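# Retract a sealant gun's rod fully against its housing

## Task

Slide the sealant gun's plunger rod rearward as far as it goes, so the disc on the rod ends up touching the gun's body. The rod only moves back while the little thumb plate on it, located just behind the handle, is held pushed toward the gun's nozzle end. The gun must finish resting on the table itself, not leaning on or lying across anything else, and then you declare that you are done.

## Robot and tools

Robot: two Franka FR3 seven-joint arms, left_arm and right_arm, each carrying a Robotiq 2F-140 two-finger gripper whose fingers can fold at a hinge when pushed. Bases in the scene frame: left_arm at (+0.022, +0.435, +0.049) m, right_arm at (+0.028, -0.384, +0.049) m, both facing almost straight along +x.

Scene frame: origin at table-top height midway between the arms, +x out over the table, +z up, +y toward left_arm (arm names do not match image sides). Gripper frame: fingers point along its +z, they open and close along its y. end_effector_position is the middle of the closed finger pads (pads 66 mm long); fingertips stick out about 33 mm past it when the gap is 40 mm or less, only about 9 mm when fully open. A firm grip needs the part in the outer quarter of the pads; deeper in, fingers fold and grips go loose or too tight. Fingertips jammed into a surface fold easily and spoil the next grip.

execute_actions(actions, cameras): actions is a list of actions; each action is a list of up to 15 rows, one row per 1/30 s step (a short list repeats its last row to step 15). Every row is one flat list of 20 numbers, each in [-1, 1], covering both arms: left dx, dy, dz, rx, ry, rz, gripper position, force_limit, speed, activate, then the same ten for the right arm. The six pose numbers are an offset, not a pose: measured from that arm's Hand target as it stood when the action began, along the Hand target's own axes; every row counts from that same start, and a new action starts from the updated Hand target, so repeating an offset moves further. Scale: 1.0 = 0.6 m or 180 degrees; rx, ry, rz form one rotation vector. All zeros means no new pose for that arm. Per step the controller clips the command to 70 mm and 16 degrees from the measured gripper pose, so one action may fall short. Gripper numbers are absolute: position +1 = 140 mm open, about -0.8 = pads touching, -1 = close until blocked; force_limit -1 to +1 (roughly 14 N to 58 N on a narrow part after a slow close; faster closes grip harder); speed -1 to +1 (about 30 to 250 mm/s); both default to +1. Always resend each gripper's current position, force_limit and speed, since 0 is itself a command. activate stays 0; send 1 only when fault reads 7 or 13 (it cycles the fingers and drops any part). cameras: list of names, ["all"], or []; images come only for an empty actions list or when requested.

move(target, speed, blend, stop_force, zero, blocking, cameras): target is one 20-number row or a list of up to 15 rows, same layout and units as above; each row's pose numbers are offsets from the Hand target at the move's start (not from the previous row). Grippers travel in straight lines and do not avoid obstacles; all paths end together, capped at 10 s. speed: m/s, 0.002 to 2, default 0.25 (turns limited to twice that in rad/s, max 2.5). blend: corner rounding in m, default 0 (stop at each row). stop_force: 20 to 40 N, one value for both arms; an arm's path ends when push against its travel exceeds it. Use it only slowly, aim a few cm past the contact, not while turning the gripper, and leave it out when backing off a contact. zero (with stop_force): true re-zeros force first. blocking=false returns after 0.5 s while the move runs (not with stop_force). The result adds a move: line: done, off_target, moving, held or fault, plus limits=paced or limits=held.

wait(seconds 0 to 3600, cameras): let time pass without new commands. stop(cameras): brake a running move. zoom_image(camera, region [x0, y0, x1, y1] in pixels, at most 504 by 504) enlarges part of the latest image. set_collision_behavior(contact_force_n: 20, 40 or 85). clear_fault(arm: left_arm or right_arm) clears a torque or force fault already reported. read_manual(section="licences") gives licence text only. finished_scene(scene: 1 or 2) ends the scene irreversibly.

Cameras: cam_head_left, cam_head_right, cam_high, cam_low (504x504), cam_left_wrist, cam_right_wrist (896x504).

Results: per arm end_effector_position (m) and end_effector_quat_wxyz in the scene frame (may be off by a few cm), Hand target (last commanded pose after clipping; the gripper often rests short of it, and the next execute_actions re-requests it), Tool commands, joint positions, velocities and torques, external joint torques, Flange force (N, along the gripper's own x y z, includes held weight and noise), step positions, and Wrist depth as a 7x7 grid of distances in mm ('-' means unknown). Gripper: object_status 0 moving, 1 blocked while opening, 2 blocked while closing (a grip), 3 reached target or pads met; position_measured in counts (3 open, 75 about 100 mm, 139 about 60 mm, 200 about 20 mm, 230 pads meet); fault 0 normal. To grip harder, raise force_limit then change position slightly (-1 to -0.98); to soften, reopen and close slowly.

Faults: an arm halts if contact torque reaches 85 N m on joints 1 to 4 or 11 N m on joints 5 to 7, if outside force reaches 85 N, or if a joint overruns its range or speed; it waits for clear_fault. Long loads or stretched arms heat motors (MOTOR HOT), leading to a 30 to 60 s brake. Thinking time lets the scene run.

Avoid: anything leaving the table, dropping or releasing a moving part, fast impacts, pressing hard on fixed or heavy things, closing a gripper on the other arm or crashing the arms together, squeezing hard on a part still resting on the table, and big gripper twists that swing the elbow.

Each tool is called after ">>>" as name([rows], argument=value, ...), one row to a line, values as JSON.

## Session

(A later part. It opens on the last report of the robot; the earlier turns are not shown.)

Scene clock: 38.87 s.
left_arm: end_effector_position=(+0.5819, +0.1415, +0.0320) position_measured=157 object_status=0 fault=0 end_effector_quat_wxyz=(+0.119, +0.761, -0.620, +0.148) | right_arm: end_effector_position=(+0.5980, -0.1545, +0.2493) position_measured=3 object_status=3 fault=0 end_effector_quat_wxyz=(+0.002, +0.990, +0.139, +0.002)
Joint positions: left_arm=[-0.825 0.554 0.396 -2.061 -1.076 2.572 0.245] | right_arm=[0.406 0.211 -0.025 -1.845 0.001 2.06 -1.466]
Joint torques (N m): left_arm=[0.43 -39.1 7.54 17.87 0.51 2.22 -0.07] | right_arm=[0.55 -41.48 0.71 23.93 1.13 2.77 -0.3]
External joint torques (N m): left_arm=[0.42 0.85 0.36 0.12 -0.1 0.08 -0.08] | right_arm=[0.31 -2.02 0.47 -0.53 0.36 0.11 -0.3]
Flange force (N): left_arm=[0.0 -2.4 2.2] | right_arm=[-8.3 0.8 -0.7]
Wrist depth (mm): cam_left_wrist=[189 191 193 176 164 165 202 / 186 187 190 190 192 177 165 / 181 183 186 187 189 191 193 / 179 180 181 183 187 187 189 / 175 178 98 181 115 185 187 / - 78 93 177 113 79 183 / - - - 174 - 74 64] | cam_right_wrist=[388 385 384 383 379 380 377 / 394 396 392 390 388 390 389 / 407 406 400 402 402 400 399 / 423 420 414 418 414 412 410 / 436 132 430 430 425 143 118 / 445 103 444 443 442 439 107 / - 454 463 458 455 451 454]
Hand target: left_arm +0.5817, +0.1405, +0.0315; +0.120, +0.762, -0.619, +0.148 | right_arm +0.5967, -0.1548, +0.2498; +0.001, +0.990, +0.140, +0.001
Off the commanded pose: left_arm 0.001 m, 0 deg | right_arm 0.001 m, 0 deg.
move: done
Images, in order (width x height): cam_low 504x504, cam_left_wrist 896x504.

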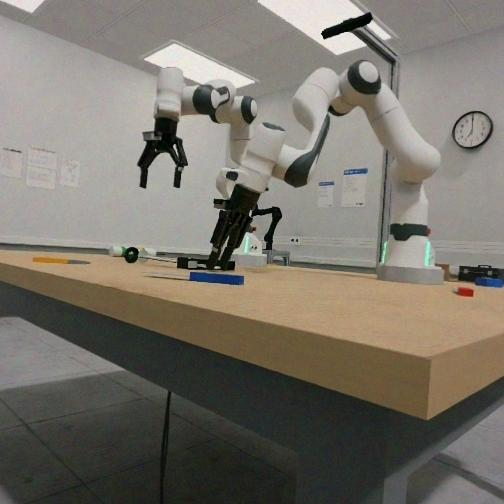

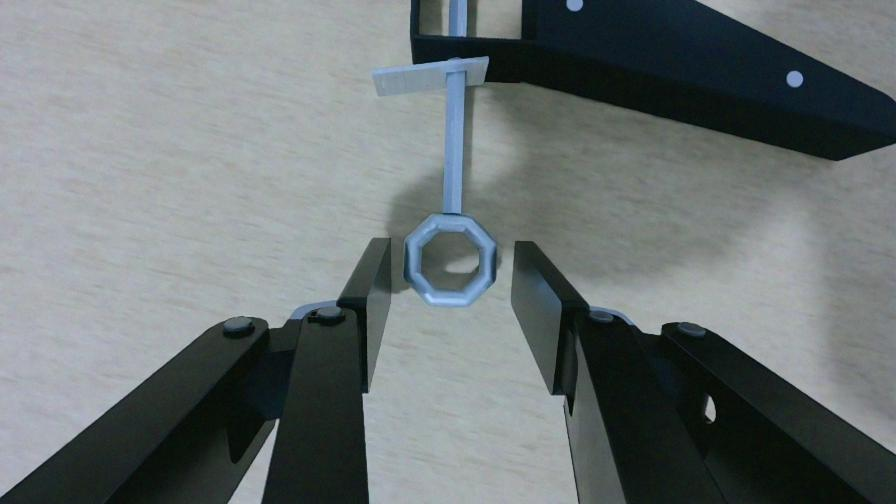

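>>> move(target=[0,0,0.001,0,0,0,-1,-1,-1,0,0,0,0,0,0,0,1,1,1,0])

>>> wait(seconds=1.5, cameras=["cam_left_wrist","cam_low"])

>>> zoom_image(camera="cam_low", region=[180, 220, 270, 290])

>>> zoom_image(camera="cam_left_wrist", region=[300, 150, 600, 350])

Scene clock: 40.23 s.
left_arm: end_effector_position=(+0.5819, +0.1410, +0.0316) position_measured=176 object_status=2 fault=0 end_effector_quat_wxyz=(+0.119, +0.761, -0.620, +0.148) | right_arm: end_effector_position=(+0.5980, -0.1545, +0.2493) position_measured=3 object_status=3 fault=0 end_effector_quat_wxyz=(+0.002, +0.990, +0.139, +0.002)
Joint positions: left_arm=[-0.825 0.556 0.395 -2.06 -1.076 2.572 0.245] | right_arm=[0.406 0.211 -0.025 -1.845 0.001 2.06 -1.466]
Joint torques (N m): left_arm=[0.25 -38.26 7.4 17.73 0.32 2.39 -0.02] | right_arm=[0.53 -41.51 0.7 23.98 1.13 2.77 -0.31]
External joint torques (N m): left_arm=[0.47 1.85 0.39 -0.15 -0.29 0.26 -0.03] | right_arm=[0.41 -1.93 0.56 -0.56 0.37 0.09 -0.31]
Flange force (N): left_arm=[-0.7 -3.0 4.9] | right_arm=[-8.2 0.7 -0.6]
Wrist depth (mm): cam_left_wrist=[189 190 192 192 163 165 201 / 185 186 189 190 192 177 165 / 181 183 185 186 189 191 192 / 179 180 181 168 185 188 190 / 175 177 98 179 111 184 186 / 173 75 76 177 78 82 183 / - 65 - 174 - 73 63] | cam_right_wrist=[387 385 383 381 379 381 378 / 397 397 392 392 389 389 388 / 408 408 403 404 403 401 399 / 423 415 416 416 413 410 412 / 433 132 429 429 428 144 118 / 445 104 445 444 442 440 107 / - 456 459 457 455 454 455]
Hand target: left_arm +0.5818, +0.1403, +0.0309; +0.120, +0.762, -0.619, +0.148 | right_arm +0.5967, -0.1548, +0.2498; +0.001, +0.990, +0.140, +0.001
Off the commanded pose: left_arm 0.001 m, 0 deg | right_arm 0.001 m, 0 deg.
move: done

Scene clock: 41.73 s.
left_arm: end_effector_position=(+0.5819, +0.1410, +0.0316) position_measured=176 object_status=2 fault=0 end_effector_quat_wxyz=(+0.119, +0.761, -0.620, +0.148) | right_arm: end_effector_position=(+0.5980, -0.1545, +0.2493) position_measured=3 object_status=3 fault=0 end_effector_quat_wxyz=(+0.002, +0.990, +0.139, +0.002)
Joint positions: left_arm=[-0.825 0.556 0.395 -2.06 -1.076 2.572 0.245] | right_arm=[0.406 0.211 -0.025 -1.845 0.001 2.06 -1.466]
Joint torques (N m): left_arm=[0.18 -38.13 7.38 17.68 0.31 2.37 -0.05] | right_arm=[0.52 -41.52 0.73 23.98 1.14 2.77 -0.29]
External joint torques (N m): left_arm=[0.22 1.96 0.22 -0.13 -0.29 0.22 -0.06] | right_arm=[0.6 -1.98 0.77 -0.56 0.38 0.09 -0.29]
Flange force (N): left_arm=[-0.2 -2.9 5.2] | right_arm=[-8.4 0.3 -0.7]
Wrist depth (mm): cam_left_wrist=[188 190 193 191 164 165 201 / 185 187 189 189 192 178 165 / 181 184 185 187 189 191 193 / 178 180 181 168 185 187 189 / 175 177 98 179 111 184 186 / 173 75 76 177 78 82 183 / - 65 - 174 - 73 63] | cam_right_wrist=[386 385 383 381 381 379 375 / 399 397 391 389 388 390 388 / 408 407 400 404 401 399 399 / 422 418 415 416 412 411 411 / 436 132 427 431 426 144 118 / 445 103 447 445 439 441 107 / - 454 462 458 456 454 454]
Hand target: left_arm +0.5818, +0.1403, +0.0309; +0.120, +0.762, -0.619, +0.148 | right_arm +0.5967, -0.1548, +0.2498; +0.001, +0.990, +0.140, +0.001
Tool commands: left_gripper/position=-1.0 left_gripper/force_limit=-1.0 left_gripper/speed=-1.0 left_gripper/activate=+0.0 right_gripper/position=+1.0 right_gripper/force_limit=+1.0 right_gripper/speed=+1.0 right_gripper/activate=+0.0
Off the commanded pose: left_arm 0.001 m, 0 deg | right_arm 0.001 m, 0 deg.
wait: 1.50 s; at rest by 0.17 s
Images, in order (width x height): cam_low 504x504, cam_left_wrist 896x504.

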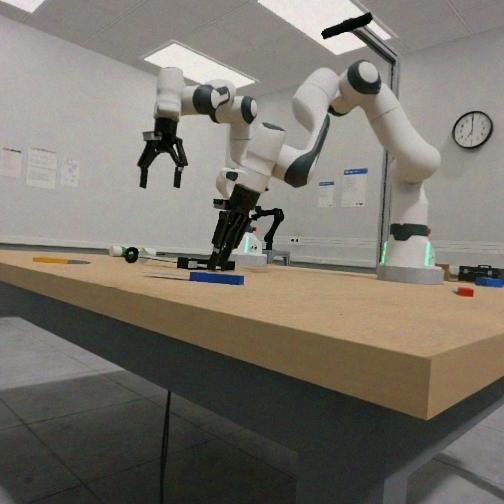

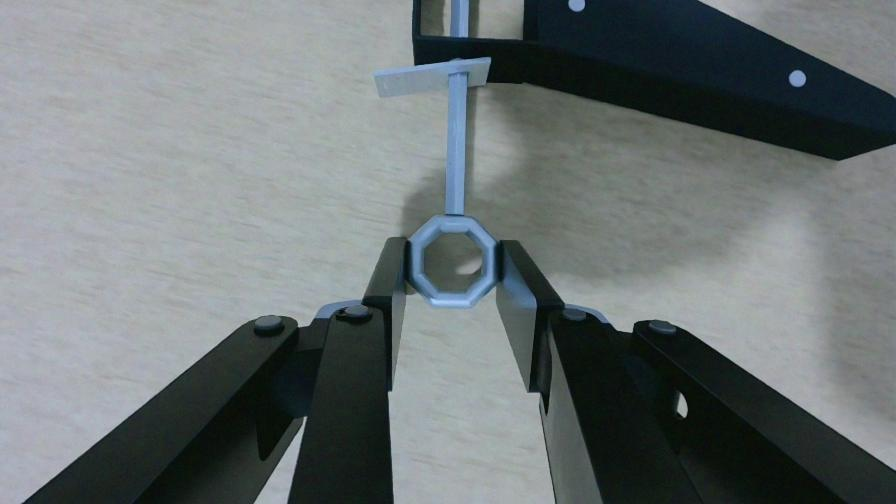

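Scaled by 5.600 from the camera's image (finer frame: 720x720).

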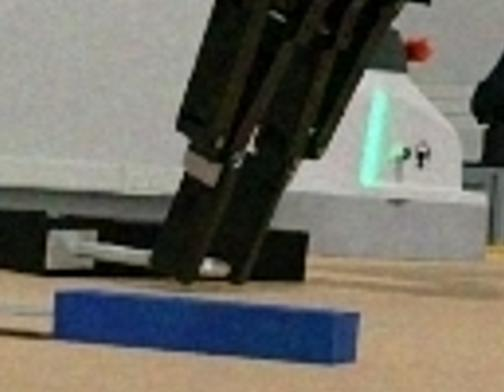

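Scaled by 1.680 from the camera's image (finer frame: 1280x720).

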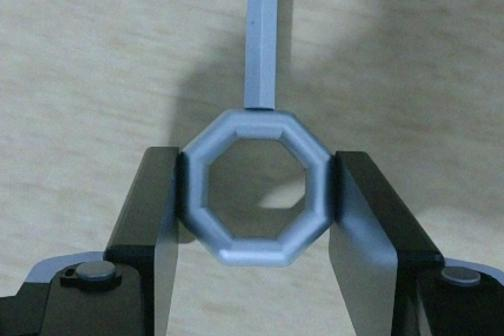

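>>> move(target=[0,0,0,0,0,0,-0.98,0.2,-1,0,0.069,-0.2725,0.148,0.0688,-0.0647,0.5205,-0.6,1,0,0], cameras=["all"])

Scene clock: 50.83 s.
left_arm: end_effector_position=(+0.5820, +0.1410, +0.0317) position_measured=179 object_status=2 fault=0 end_effector_quat_wxyz=(+0.119, +0.761, -0.620, +0.148) | right_arm: end_effector_position=(+0.5910, +0.0128, +0.1619) position_measured=205 object_status=3 fault=0 end_effector_quat_wxyz=(-0.082, +0.772, -0.622, -0.102)
Joint positions: left_arm=[-0.825 0.556 0.395 -2.059 -1.076 2.572 0.245] | right_arm=[0.802 0.489 -0.323 -1.725 0.506 2.212 0.007]
Joint velocities: left_arm=[within noise] | right_arm=[-0.001 0 -0.001 0 -0.001 -0.001 0.006]
Joint torques (N m): left_arm=[0.17 -38.07 7.09 17.65 0.3 2.36 -0.07] | right_arm=[1.24 -47.08 -4.17 23.64 1.07 2.91 0.07]
External joint torques (N m): left_arm=[0.06 1.86 -0.17 -0.07 -0.3 0.21 -0.08] | right_arm=[1.1 -1.44 0.26 0.05 0.36 0.42 0.08]
Flange force (N): left_arm=[0.0 -2.6 5.4] | right_arm=[-0.4 5.8 -1.0]
Wrist depth (mm): cam_left_wrist=[189 190 192 193 165 165 201 / 185 186 189 190 191 178 165 / 181 184 185 186 189 192 192 / 178 180 182 169 185 188 190 / 175 177 98 179 110 184 187 / 172 74 76 177 78 81 183 / - 65 - 174 - 73 64] | cam_right_wrist=[279 276 272 264 265 259 261 / 302 296 293 285 271 283 279 / 325 321 317 311 285 303 302 / 354 350 346 334 332 332 328 / 389 382 377 338 121 353 356 / 430 418 88 97 84 - 383 / 485 - - - - 77 -]
Hand target: left_arm +0.5818, +0.1403, +0.0309; +0.120, +0.762, -0.619, +0.148 | right_arm +0.5913, +0.0136, +0.1608; -0.082, +0.769, -0.625, -0.102
Off the commanded pose: left_arm 0.001 m, 0 deg | right_arm 0.001 m, 0 deg.
move: done

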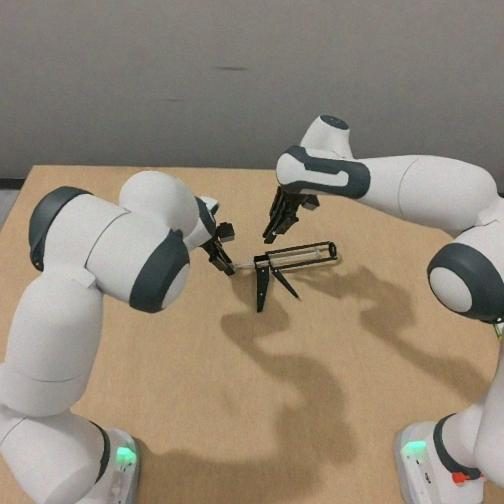

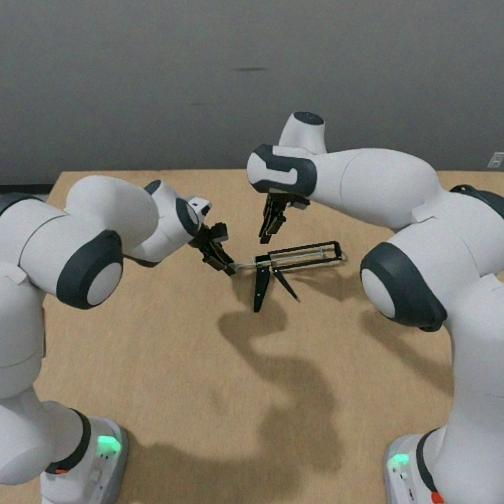

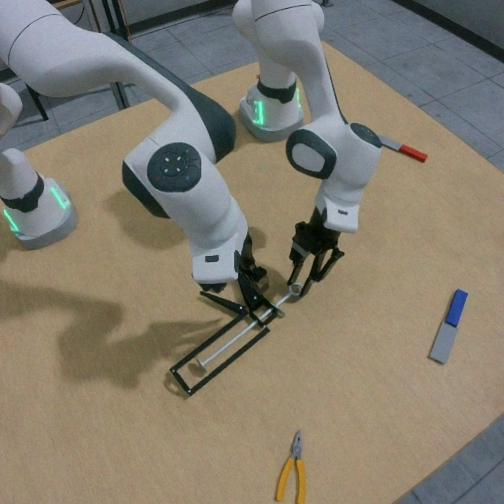

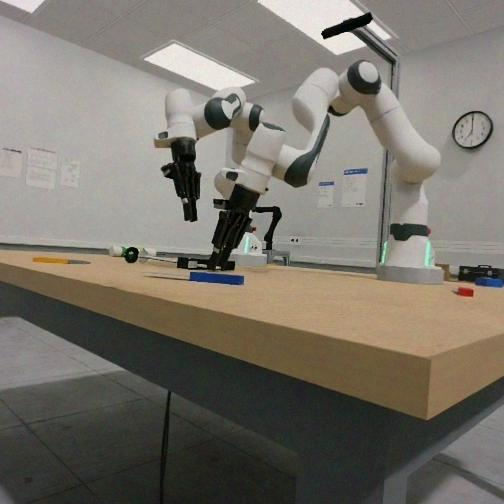

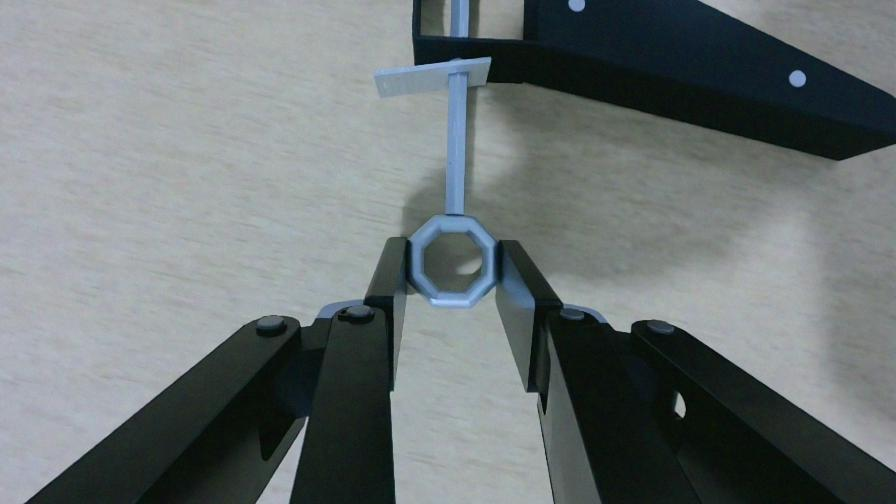

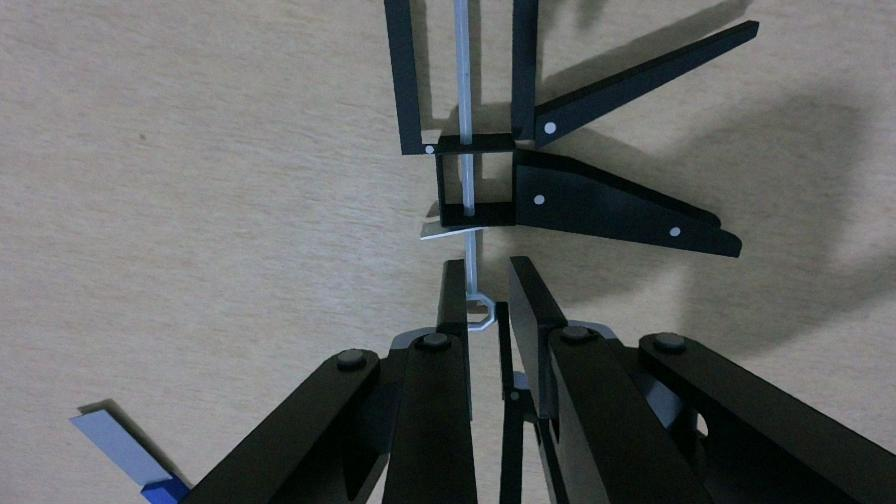

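>>> move(target=[0,0,0,0,0,0,-0.98,0.2,-1,0,-0.06,-0.0015,0.166,0,0,0,-0.6,1,0,0], cameras=["all"], speed=0.12)

>>> zoom_image(camera="cam_low", region=[150, 200, 270, 290])

Scene clock: 53.90 s.
left_arm: end_effector_position=(+0.5820, +0.1410, +0.0317) position_measured=179 object_status=2 fault=0 end_effector_quat_wxyz=(+0.119, +0.761, -0.620, +0.148) | right_arm: end_effector_position=(+0.5783, +0.0725, +0.0739) position_measured=205 object_status=3 fault=0 end_effector_quat_wxyz=(-0.081, +0.772, -0.622, -0.102)
Joint positions: left_arm=[-0.825 0.556 0.395 -2.059 -1.076 2.572 0.245] | right_arm=[0.836 0.683 -0.262 -1.645 0.574 2.336 0.03]
Joint velocities: left_arm=[within noise] | right_arm=[0 0.001 0 0 0.001 0.003 0.003]
Joint torques (N m): left_arm=[0.2 -38.05 7.06 17.68 0.3 2.36 -0.03] | right_arm=[0.79 -52.25 -4.58 23.09 0.95 2.9 0.04]
External joint torques (N m): left_arm=[0.28 2.11 -0.06 -0.16 -0.3 0.22 -0.04] | right_arm=[0.57 -2.6 0.2 0.72 0.41 0.43 0.05]
Flange force (N): left_arm=[-0.4 -3.0 6.0] | right_arm=[0.1 5.2 -3.6]
Wrist depth (mm): cam_left_wrist=[189 190 193 166 110 165 201 / 185 186 188 188 182 177 165 / 181 184 185 187 190 191 193 / 178 180 182 169 185 188 189 / 175 177 98 179 110 184 186 / 173 74 76 176 77 81 182 / - 65 - 174 - 73 64] | cam_right_wrist=[194 192 189 184 185 184 183 / 209 206 204 201 171 192 196 / 226 224 220 210 205 181 184 / 246 244 240 232 234 230 228 / 270 268 262 230 120 249 250 / 301 292 88 97 84 - 270 / 330 - - 72 - 77 -]
Hand target: left_arm +0.5818, +0.1403, +0.0309; +0.120, +0.762, -0.619, +0.148 | right_arm +0.5797, +0.0732, +0.0739; -0.082, +0.769, -0.625, -0.102
Off the commanded pose: left_arm 0.001 m, 0 deg | right_arm 0.002 m, 1 deg.
move: done

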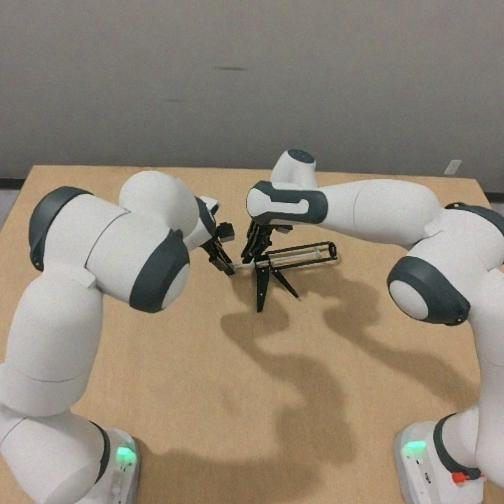

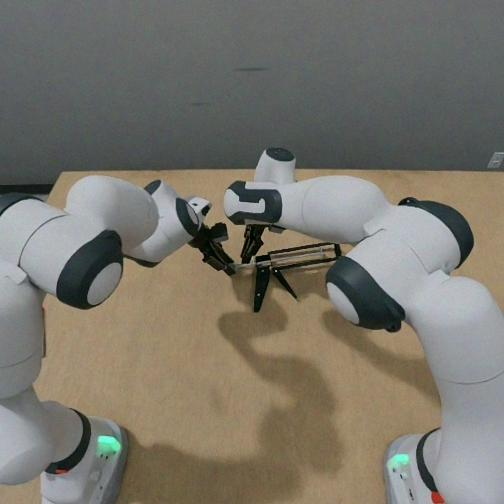

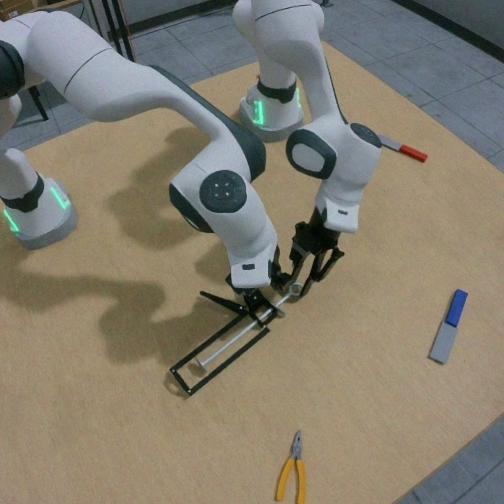

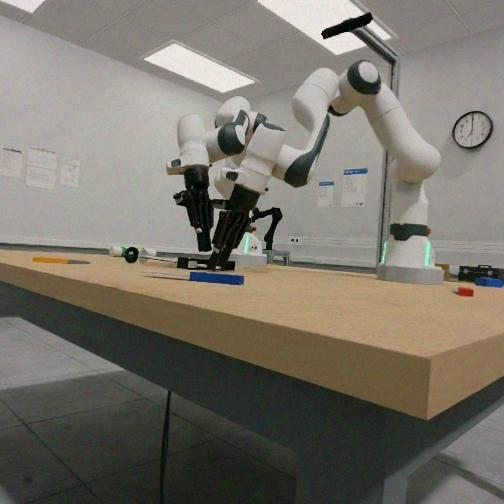

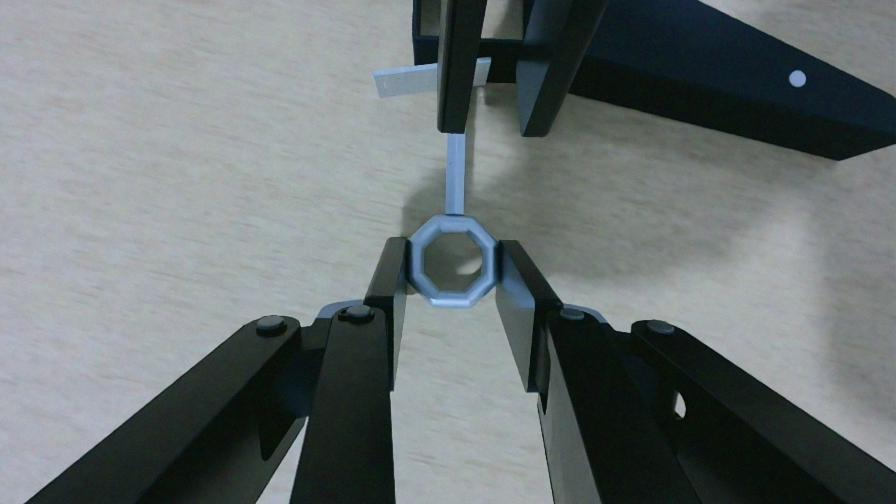

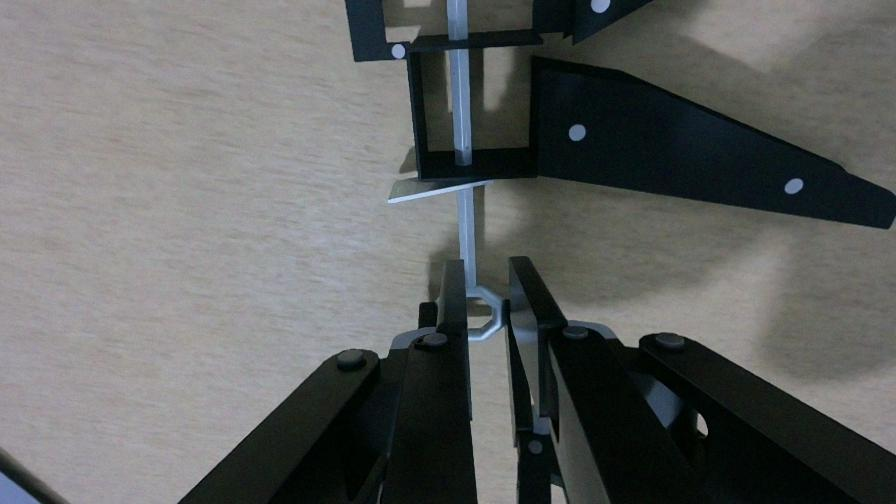

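Scaled by 4.200 from the camera's image (finer frame: 720x720).

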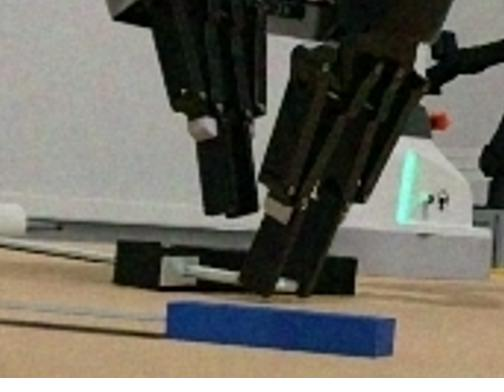

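>>> move(target=[0,0,0,0,0,0,-0.98,0.2,-1,0,0.013,-0.0133,0.0483,0,0,0,-0.6,1,0,0], cameras=["cam_left_wrist","cam_right_wrist","cam_low"], speed=0.12)

>>> zoom_image(camera="cam_low", region=[150, 200, 270, 290])

Scene clock: 56.67 s.
left_arm: end_effector_position=(+0.5820, +0.1410, +0.0317) position_measured=179 object_status=2 fault=0 end_effector_quat_wxyz=(+0.119, +0.761, -0.620, +0.148) | right_arm: end_effector_position=(+0.5856, +0.0743, +0.0432) position_measured=205 object_status=3 fault=0 end_effector_quat_wxyz=(-0.080, +0.769, -0.626, -0.102)
Joint positions: left_arm=[-0.825 0.556 0.395 -2.059 -1.076 2.572 0.245] | right_arm=[0.816 0.756 -0.243 -1.601 0.592 2.363 0.023]
Joint velocities: left_arm=[within noise] | right_arm=[-0.004 -0.001 0.006 0.001 0 0.005 -0.004]
Joint torques (N m): left_arm=[0.2 -38.04 7.1 17.64 0.31 2.37 -0.02] | right_arm=[0.08 -53.66 -3.98 22.75 0.64 2.86 -0.33]
External joint torques (N m): left_arm=[0.26 1.99 -0.03 -0.16 -0.3 0.23 -0.03] | right_arm=[0.21 -2.5 1.11 0.64 0.14 0.37 -0.32]
Flange force (N): left_arm=[-0.5 -2.8 5.6] | right_arm=[1.1 4.9 -3.2]
Wrist depth (mm): cam_left_wrist=[189 190 192 122 163 165 201 / 185 187 189 172 191 177 165 / 181 183 185 186 189 191 193 / 178 180 182 169 186 187 189 / 175 177 98 180 110 184 186 / 173 75 76 177 77 81 183 / - 65 - 175 - 72 64] | cam_right_wrist=[164 163 160 156 154 157 156 / 176 175 174 167 161 142 167 / 191 189 187 177 155 148 149 / 208 206 204 199 199 197 194 / 229 226 222 195 112 212 213 / 254 247 91 114 84 - 233 / 283 - - 72 - 77 -]
Hand target: left_arm +0.5818, +0.1403, +0.0309; +0.120, +0.762, -0.619, +0.148 | right_arm +0.5875, +0.0748, +0.0439; -0.082, +0.769, -0.625, -0.102
Off the commanded pose: left_arm 0.001 m, 0 deg | right_arm 0.002 m, 0 deg.
move: done
Images, in order (width x height): cam_low 504x504, cam_left_wrist 896x504, cam_right_wrist 896x504.

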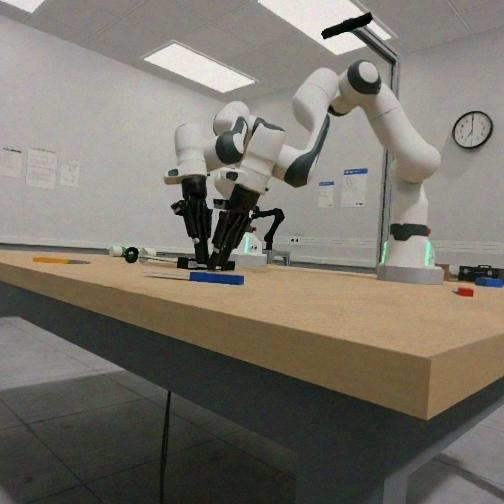

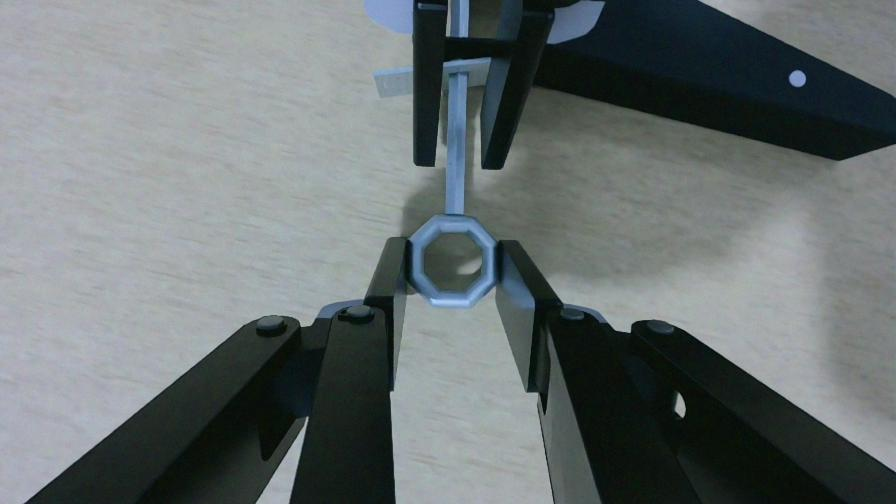

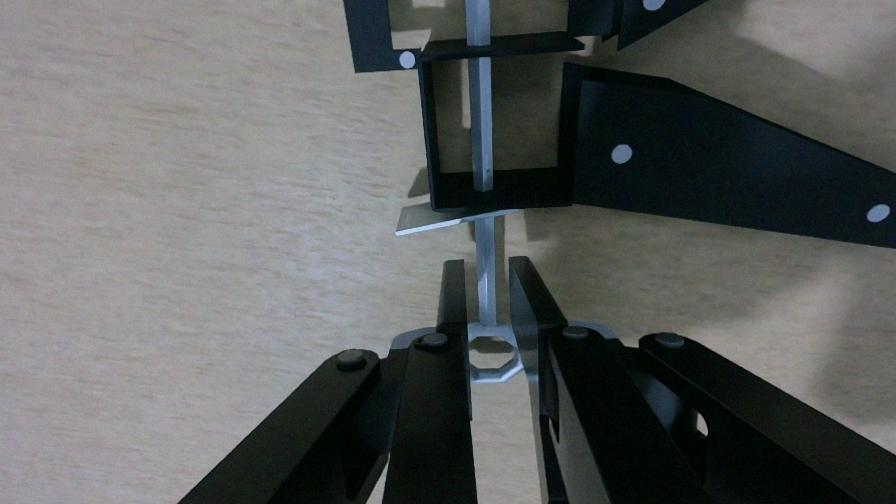

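Scaled by 4.200 from the camera's image (finer frame: 720x720).

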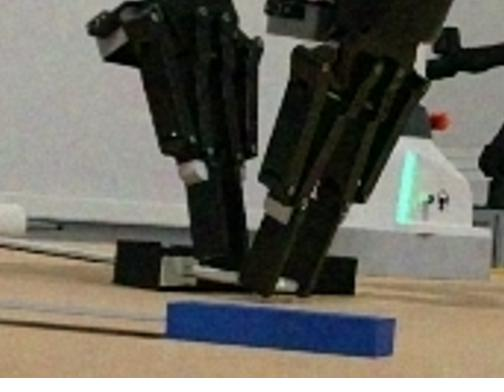

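>>> move(target=[0,0,0,0,0,0,-0.98,0.2,-1,0,0.0087,0,0.0322,0,0,0,-0.6,1,0,0], cameras=["cam_left_wrist","cam_right_wrist","cam_low"], speed=0.06)

>>> zoom_image(camera="cam_low", region=[150, 200, 270, 290])

>>> zoom_image(camera="cam_left_wrist", region=[300, 0, 600, 300])

Scene clock: 59.03 s.
left_arm: end_effector_position=(+0.5820, +0.1410, +0.0317) position_measured=179 object_status=2 fault=0 end_effector_quat_wxyz=(+0.119, +0.761, -0.620, +0.148) | right_arm: end_effector_position=(+0.5858, +0.0745, +0.0237) position_measured=205 object_status=3 fault=0 end_effector_quat_wxyz=(-0.080, +0.769, -0.626, -0.103)
Joint positions: left_arm=[-0.825 0.556 0.395 -2.059 -1.076 2.572 0.245] | right_arm=[0.804 0.791 -0.226 -1.592 0.602 2.39 0.01]
Joint velocities: left_arm=[within noise] | right_arm=[-0.001 -0.001 0.001 -0.001 0 0.003 -0.004]
Joint torques (N m): left_arm=[0.19 -38.05 7.11 17.68 0.29 2.36 -0.07] | right_arm=[0.53 -54.24 -3.74 22.51 0.57 2.93 -0.35]
External joint torques (N m): left_arm=[0.17 1.95 -0.09 -0.08 -0.31 0.22 -0.08] | right_arm=[0.4 -2.64 0.96 0.7 0.12 0.47 -0.34]
Flange force (N): left_arm=[-0.1 -2.9 5.6] | right_arm=[1.0 5.4 -3.6]
Wrist depth (mm): cam_left_wrist=[189 190 191 120 112 165 202 / 185 187 189 172 191 177 165 / 181 183 185 186 189 191 193 / 178 180 182 168 186 187 189 / 176 177 97 179 110 185 186 / 173 74 76 176 78 81 182 / - 65 - 174 - 73 64] | cam_right_wrist=[146 144 140 138 137 139 138 / 157 156 154 150 147 145 148 / 170 168 166 159 147 128 127 / 184 183 181 163 175 175 139 / 203 201 198 181 120 188 189 / 225 219 91 198 84 - 204 / 253 - - 72 - 77 -]
Hand target: left_arm +0.5818, +0.1403, +0.0309; +0.120, +0.762, -0.619, +0.148 | right_arm +0.5875, +0.0748, +0.0239; -0.082, +0.769, -0.625, -0.102
Off the commanded pose: left_arm 0.001 m, 0 deg | right_arm 0.002 m, 0 deg.
move: done
Images, in order (width x height): cam_low 504x504, cam_left_wrist 896x504, cam_right_wrist 896x504.

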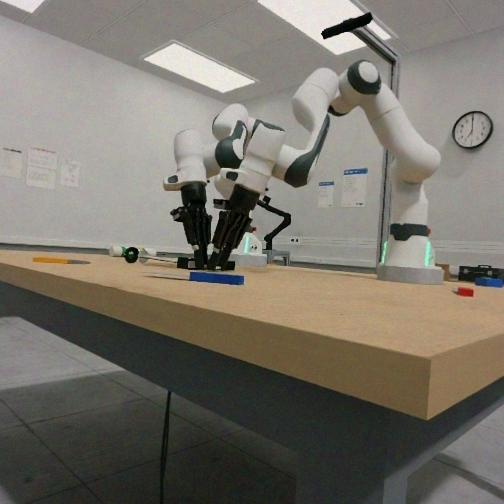

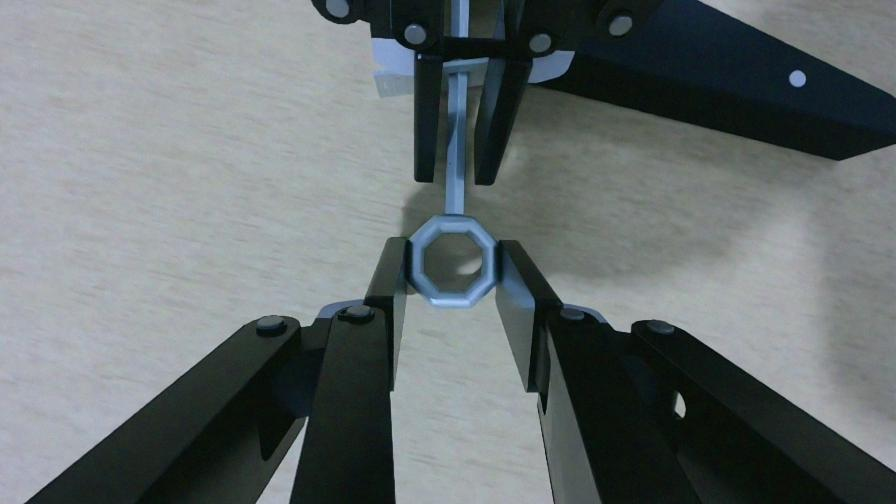

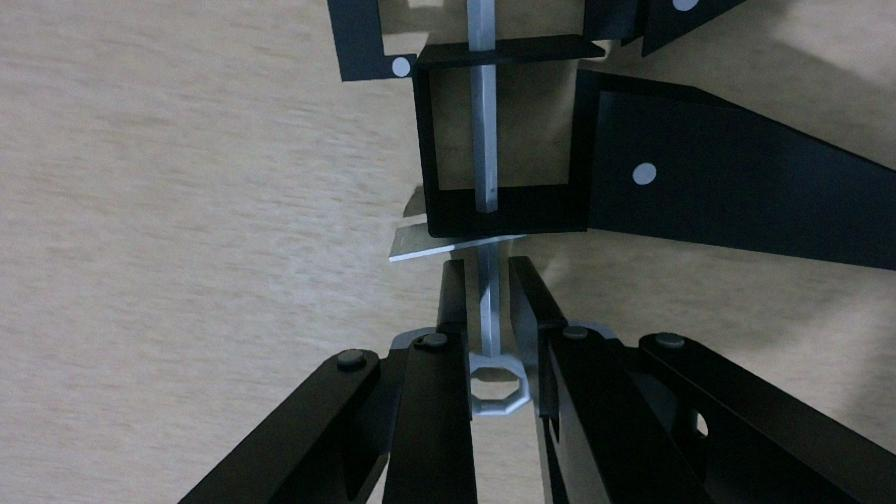

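Scaled by 4.200 from the camera's image (finer frame: 720x720).

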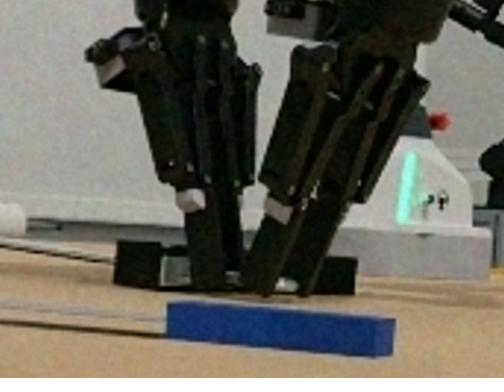

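Scaled by 1.680 from the camera's image (finer frame: 1280x720).

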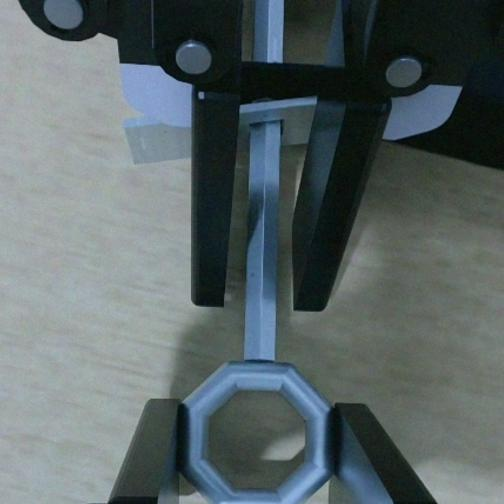

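>>> move(target=[0,0,0,0,0,0,-0.98,0.2,-1,0,0.0322,0,-0.0086,0,0,0,-0.6,1,0,0], cameras=["cam_left_wrist","cam_right_wrist","cam_low"], speed=0.03, stop_force=35)

>>> zoom_image(camera="cam_left_wrist", region=[300, 0, 600, 300])

Scene clock: 62.33 s.
left_arm: end_effector_position=(+0.5810, +0.1378, +0.0318) position_measured=179 object_status=2 fault=0 end_effector_quat_wxyz=(+0.120, +0.760, -0.621, +0.149) | right_arm: end_effector_position=(+0.5854, +0.0620, +0.0235) position_measured=205 object_status=3 fault=0 end_effector_quat_wxyz=(-0.080, +0.772, -0.622, -0.105)
Joint positions: left_arm=[-0.825 0.556 0.391 -2.058 -1.077 2.572 0.245] | right_arm=[0.782 0.772 -0.215 -1.624 0.603 2.397 -0.024]
Joint torques (N m): left_arm=[1.71 -39.38 9.04 16.74 0.73 2.21 -0.11] | right_arm=[-2.73 -53.43 -6.93 20.47 0.24 3.27 -0.29]
External joint torques (N m): left_arm=[1.52 0.88 1.72 -1.15 0.13 0.04 -0.12] | right_arm=[-2.79 -2.11 -2.43 -1.33 -0.19 0.8 -0.29]
Flange force (N): left_arm=[-2.4 -0.9 -1.3] | right_arm=[7.0 10.2 -5.9]
Wrist depth (mm): cam_left_wrist=[189 191 192 128 164 165 202 / 185 187 189 170 192 178 166 / 182 183 186 186 189 192 193 / 179 180 181 169 186 188 189 / 176 178 98 179 110 184 185 / 173 74 76 176 77 81 183 / - 65 - 174 - 73 64] | cam_right_wrist=[145 144 139 140 136 113 138 / 156 154 154 140 147 148 147 / 169 167 166 161 158 127 155 / 184 182 180 155 151 139 138 / 202 201 197 180 120 187 188 / 225 219 91 187 84 - 204 / 251 - - 72 - 77 -]
Hand target: left_arm +0.5818, +0.1403, +0.0309; +0.120, +0.762, -0.619, +0.148 | right_arm +0.5916, +0.0552, +0.0239; -0.082, +0.769, -0.625, -0.102
Off the commanded pose: left_arm 0.003 m, 0 deg | right_arm 0.009 m, 1 deg.
move: off_target (right_arm)
Images, in order (width x height): cam_low 504x504, cam_left_wrist 896x504, cam_right_wrist 896x504.

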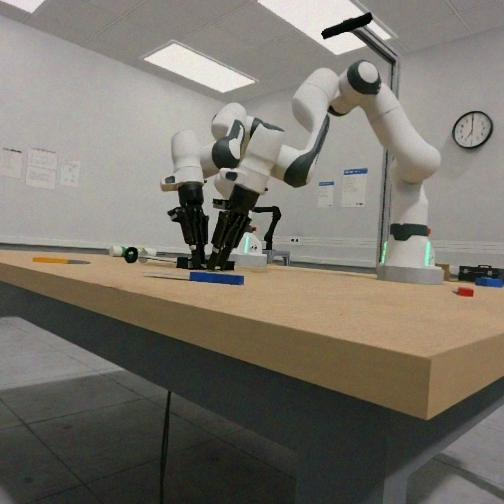

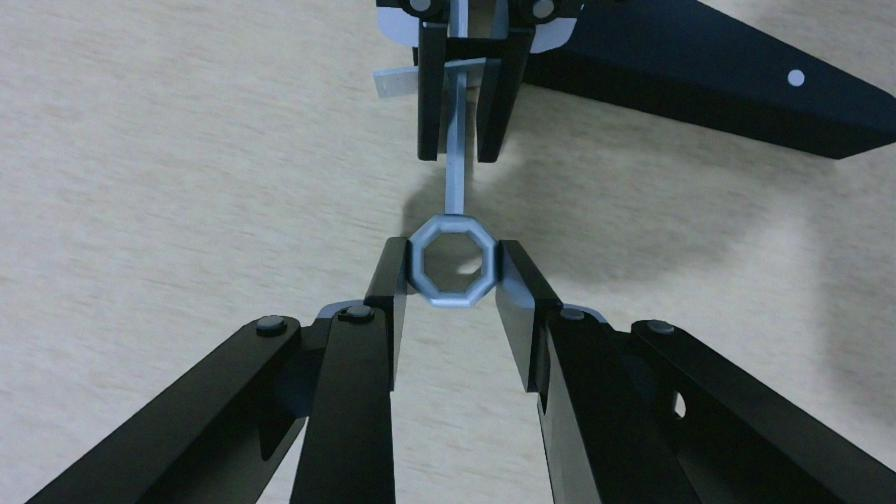

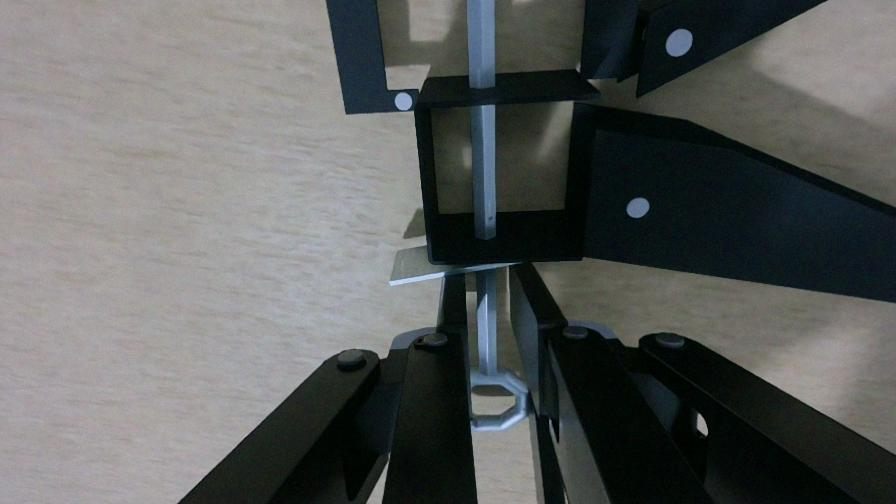

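Scaled by 1.680 from the camera's image (finer frame: 1280x720).

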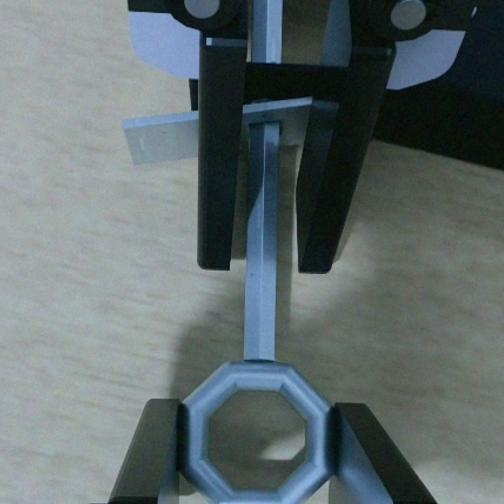

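>>> move([
  [0,0,0,0,0,0,-0.98,0.2,-1,0,-0.0225,0,0.006,0,0,0,-0.6,1,0,0],
  [0,0,0,0,0,0,-0.98,0.2,-1,0,-0.0333,0,-0.0343,0,0,0,-0.6,1,0,0],
  [0,0,0,0,0,0,-0.98,0.2,-1,0,-0.0333,-0.035,-0.0343,0,0,0,-0.8,-1,-0.5,0],
  [0,0,0,0,0,0,-0.98,0.2,-1,0,-0.0225,-0.035,0.006,0,0,0,-0.8,-1,-0.5,0],
], cameras=["cam_left_wrist","cam_right_wrist","cam_low"], speed=0.05)

>>> zoom_image(camera="cam_left_wrist", region=[300, 0, 600, 300])

Scene clock: 68.03 s.
left_arm: end_effector_position=(+0.5812, +0.1382, +0.0317) position_measured=179 object_status=2 fault=0 end_effector_quat_wxyz=(+0.120, +0.760, -0.621, +0.149) | right_arm: end_effector_position=(+0.6077, +0.0730, +0.0240) position_measured=229 object_status=3 fault=0 end_effector_quat_wxyz=(-0.080, +0.769, -0.626, -0.102)
Joint positions: left_arm=[-0.825 0.556 0.391 -2.058 -1.077 2.572 0.245] | right_arm=[0.783 0.842 -0.239 -1.5 0.6 2.343 0.009]
Joint velocities: left_arm=[within noise] | right_arm=[-0.002 0 0.002 0 0.001 0.004 0]
Joint torques (N m): left_arm=[0.76 -39.38 8.46 17.34 0.69 2.07 -0.08] | right_arm=[0.07 -55.63 -3.91 22.87 0.72 2.92 -0.27]
External joint torques (N m): left_arm=[0.67 0.61 1.27 -0.35 0.09 -0.07 -0.09] | right_arm=[0.1 -2.47 1.31 0.58 0.2 0.43 -0.26]
Flange force (N): left_arm=[-0.5 -1.7 -0.6] | right_arm=[1.3 5.5 -3.1]
Wrist depth (mm): cam_left_wrist=[189 191 190 124 164 165 201 / 185 187 188 188 192 178 166 / 181 183 185 186 189 192 193 / 178 180 182 168 186 188 189 / 175 177 98 179 110 184 186 / 173 74 76 177 77 81 183 / - 65 - 174 - 73 64] | cam_right_wrist=[146 145 143 138 137 121 138 / 157 156 154 153 150 144 145 / 170 169 166 165 160 130 127 / 185 184 181 176 149 175 139 / 204 202 198 190 122 191 189 / 226 223 91 87 85 202 208 / 253 - - 67 - - -]
Hand target: left_arm +0.5818, +0.1403, +0.0309; +0.120, +0.762, -0.619, +0.148 | right_arm +0.6093, +0.0732, +0.0239; -0.082, +0.769, -0.625, -0.102
Off the commanded pose: left_arm 0.002 m, 0 deg | right_arm 0.002 m, 0 deg.
move: done
Images, in order (width x height): cam_low 504x504, cam_left_wrist 896x504, cam_right_wrist 896x504.

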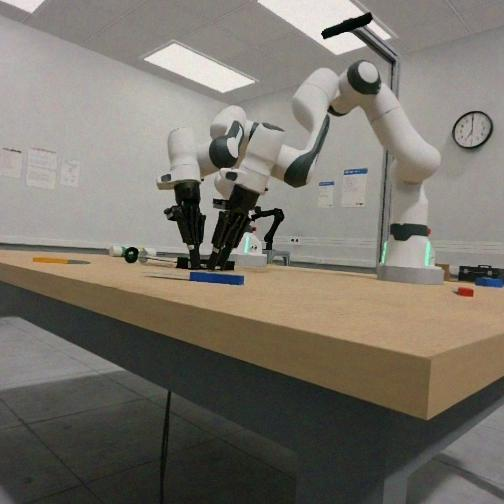

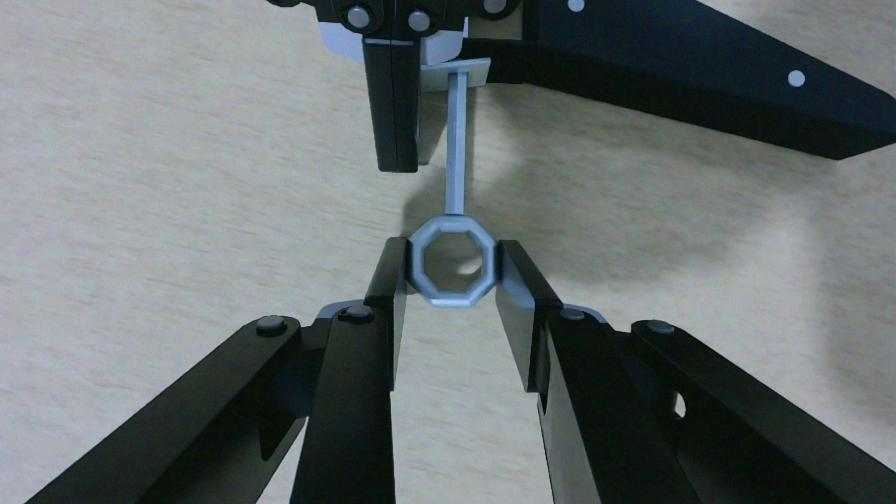

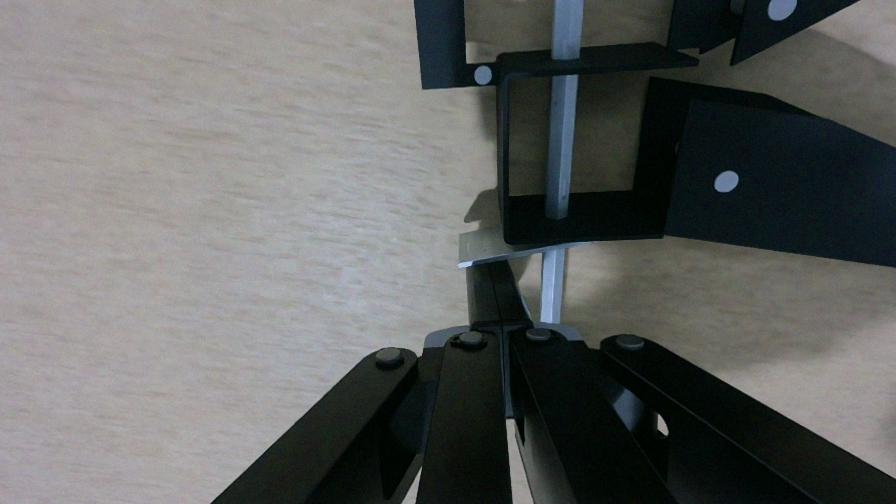

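Scaled by 1.680 from the camera's image (finer frame: 1280x720).

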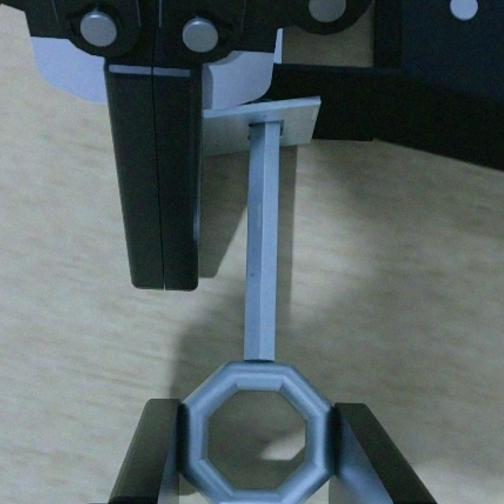

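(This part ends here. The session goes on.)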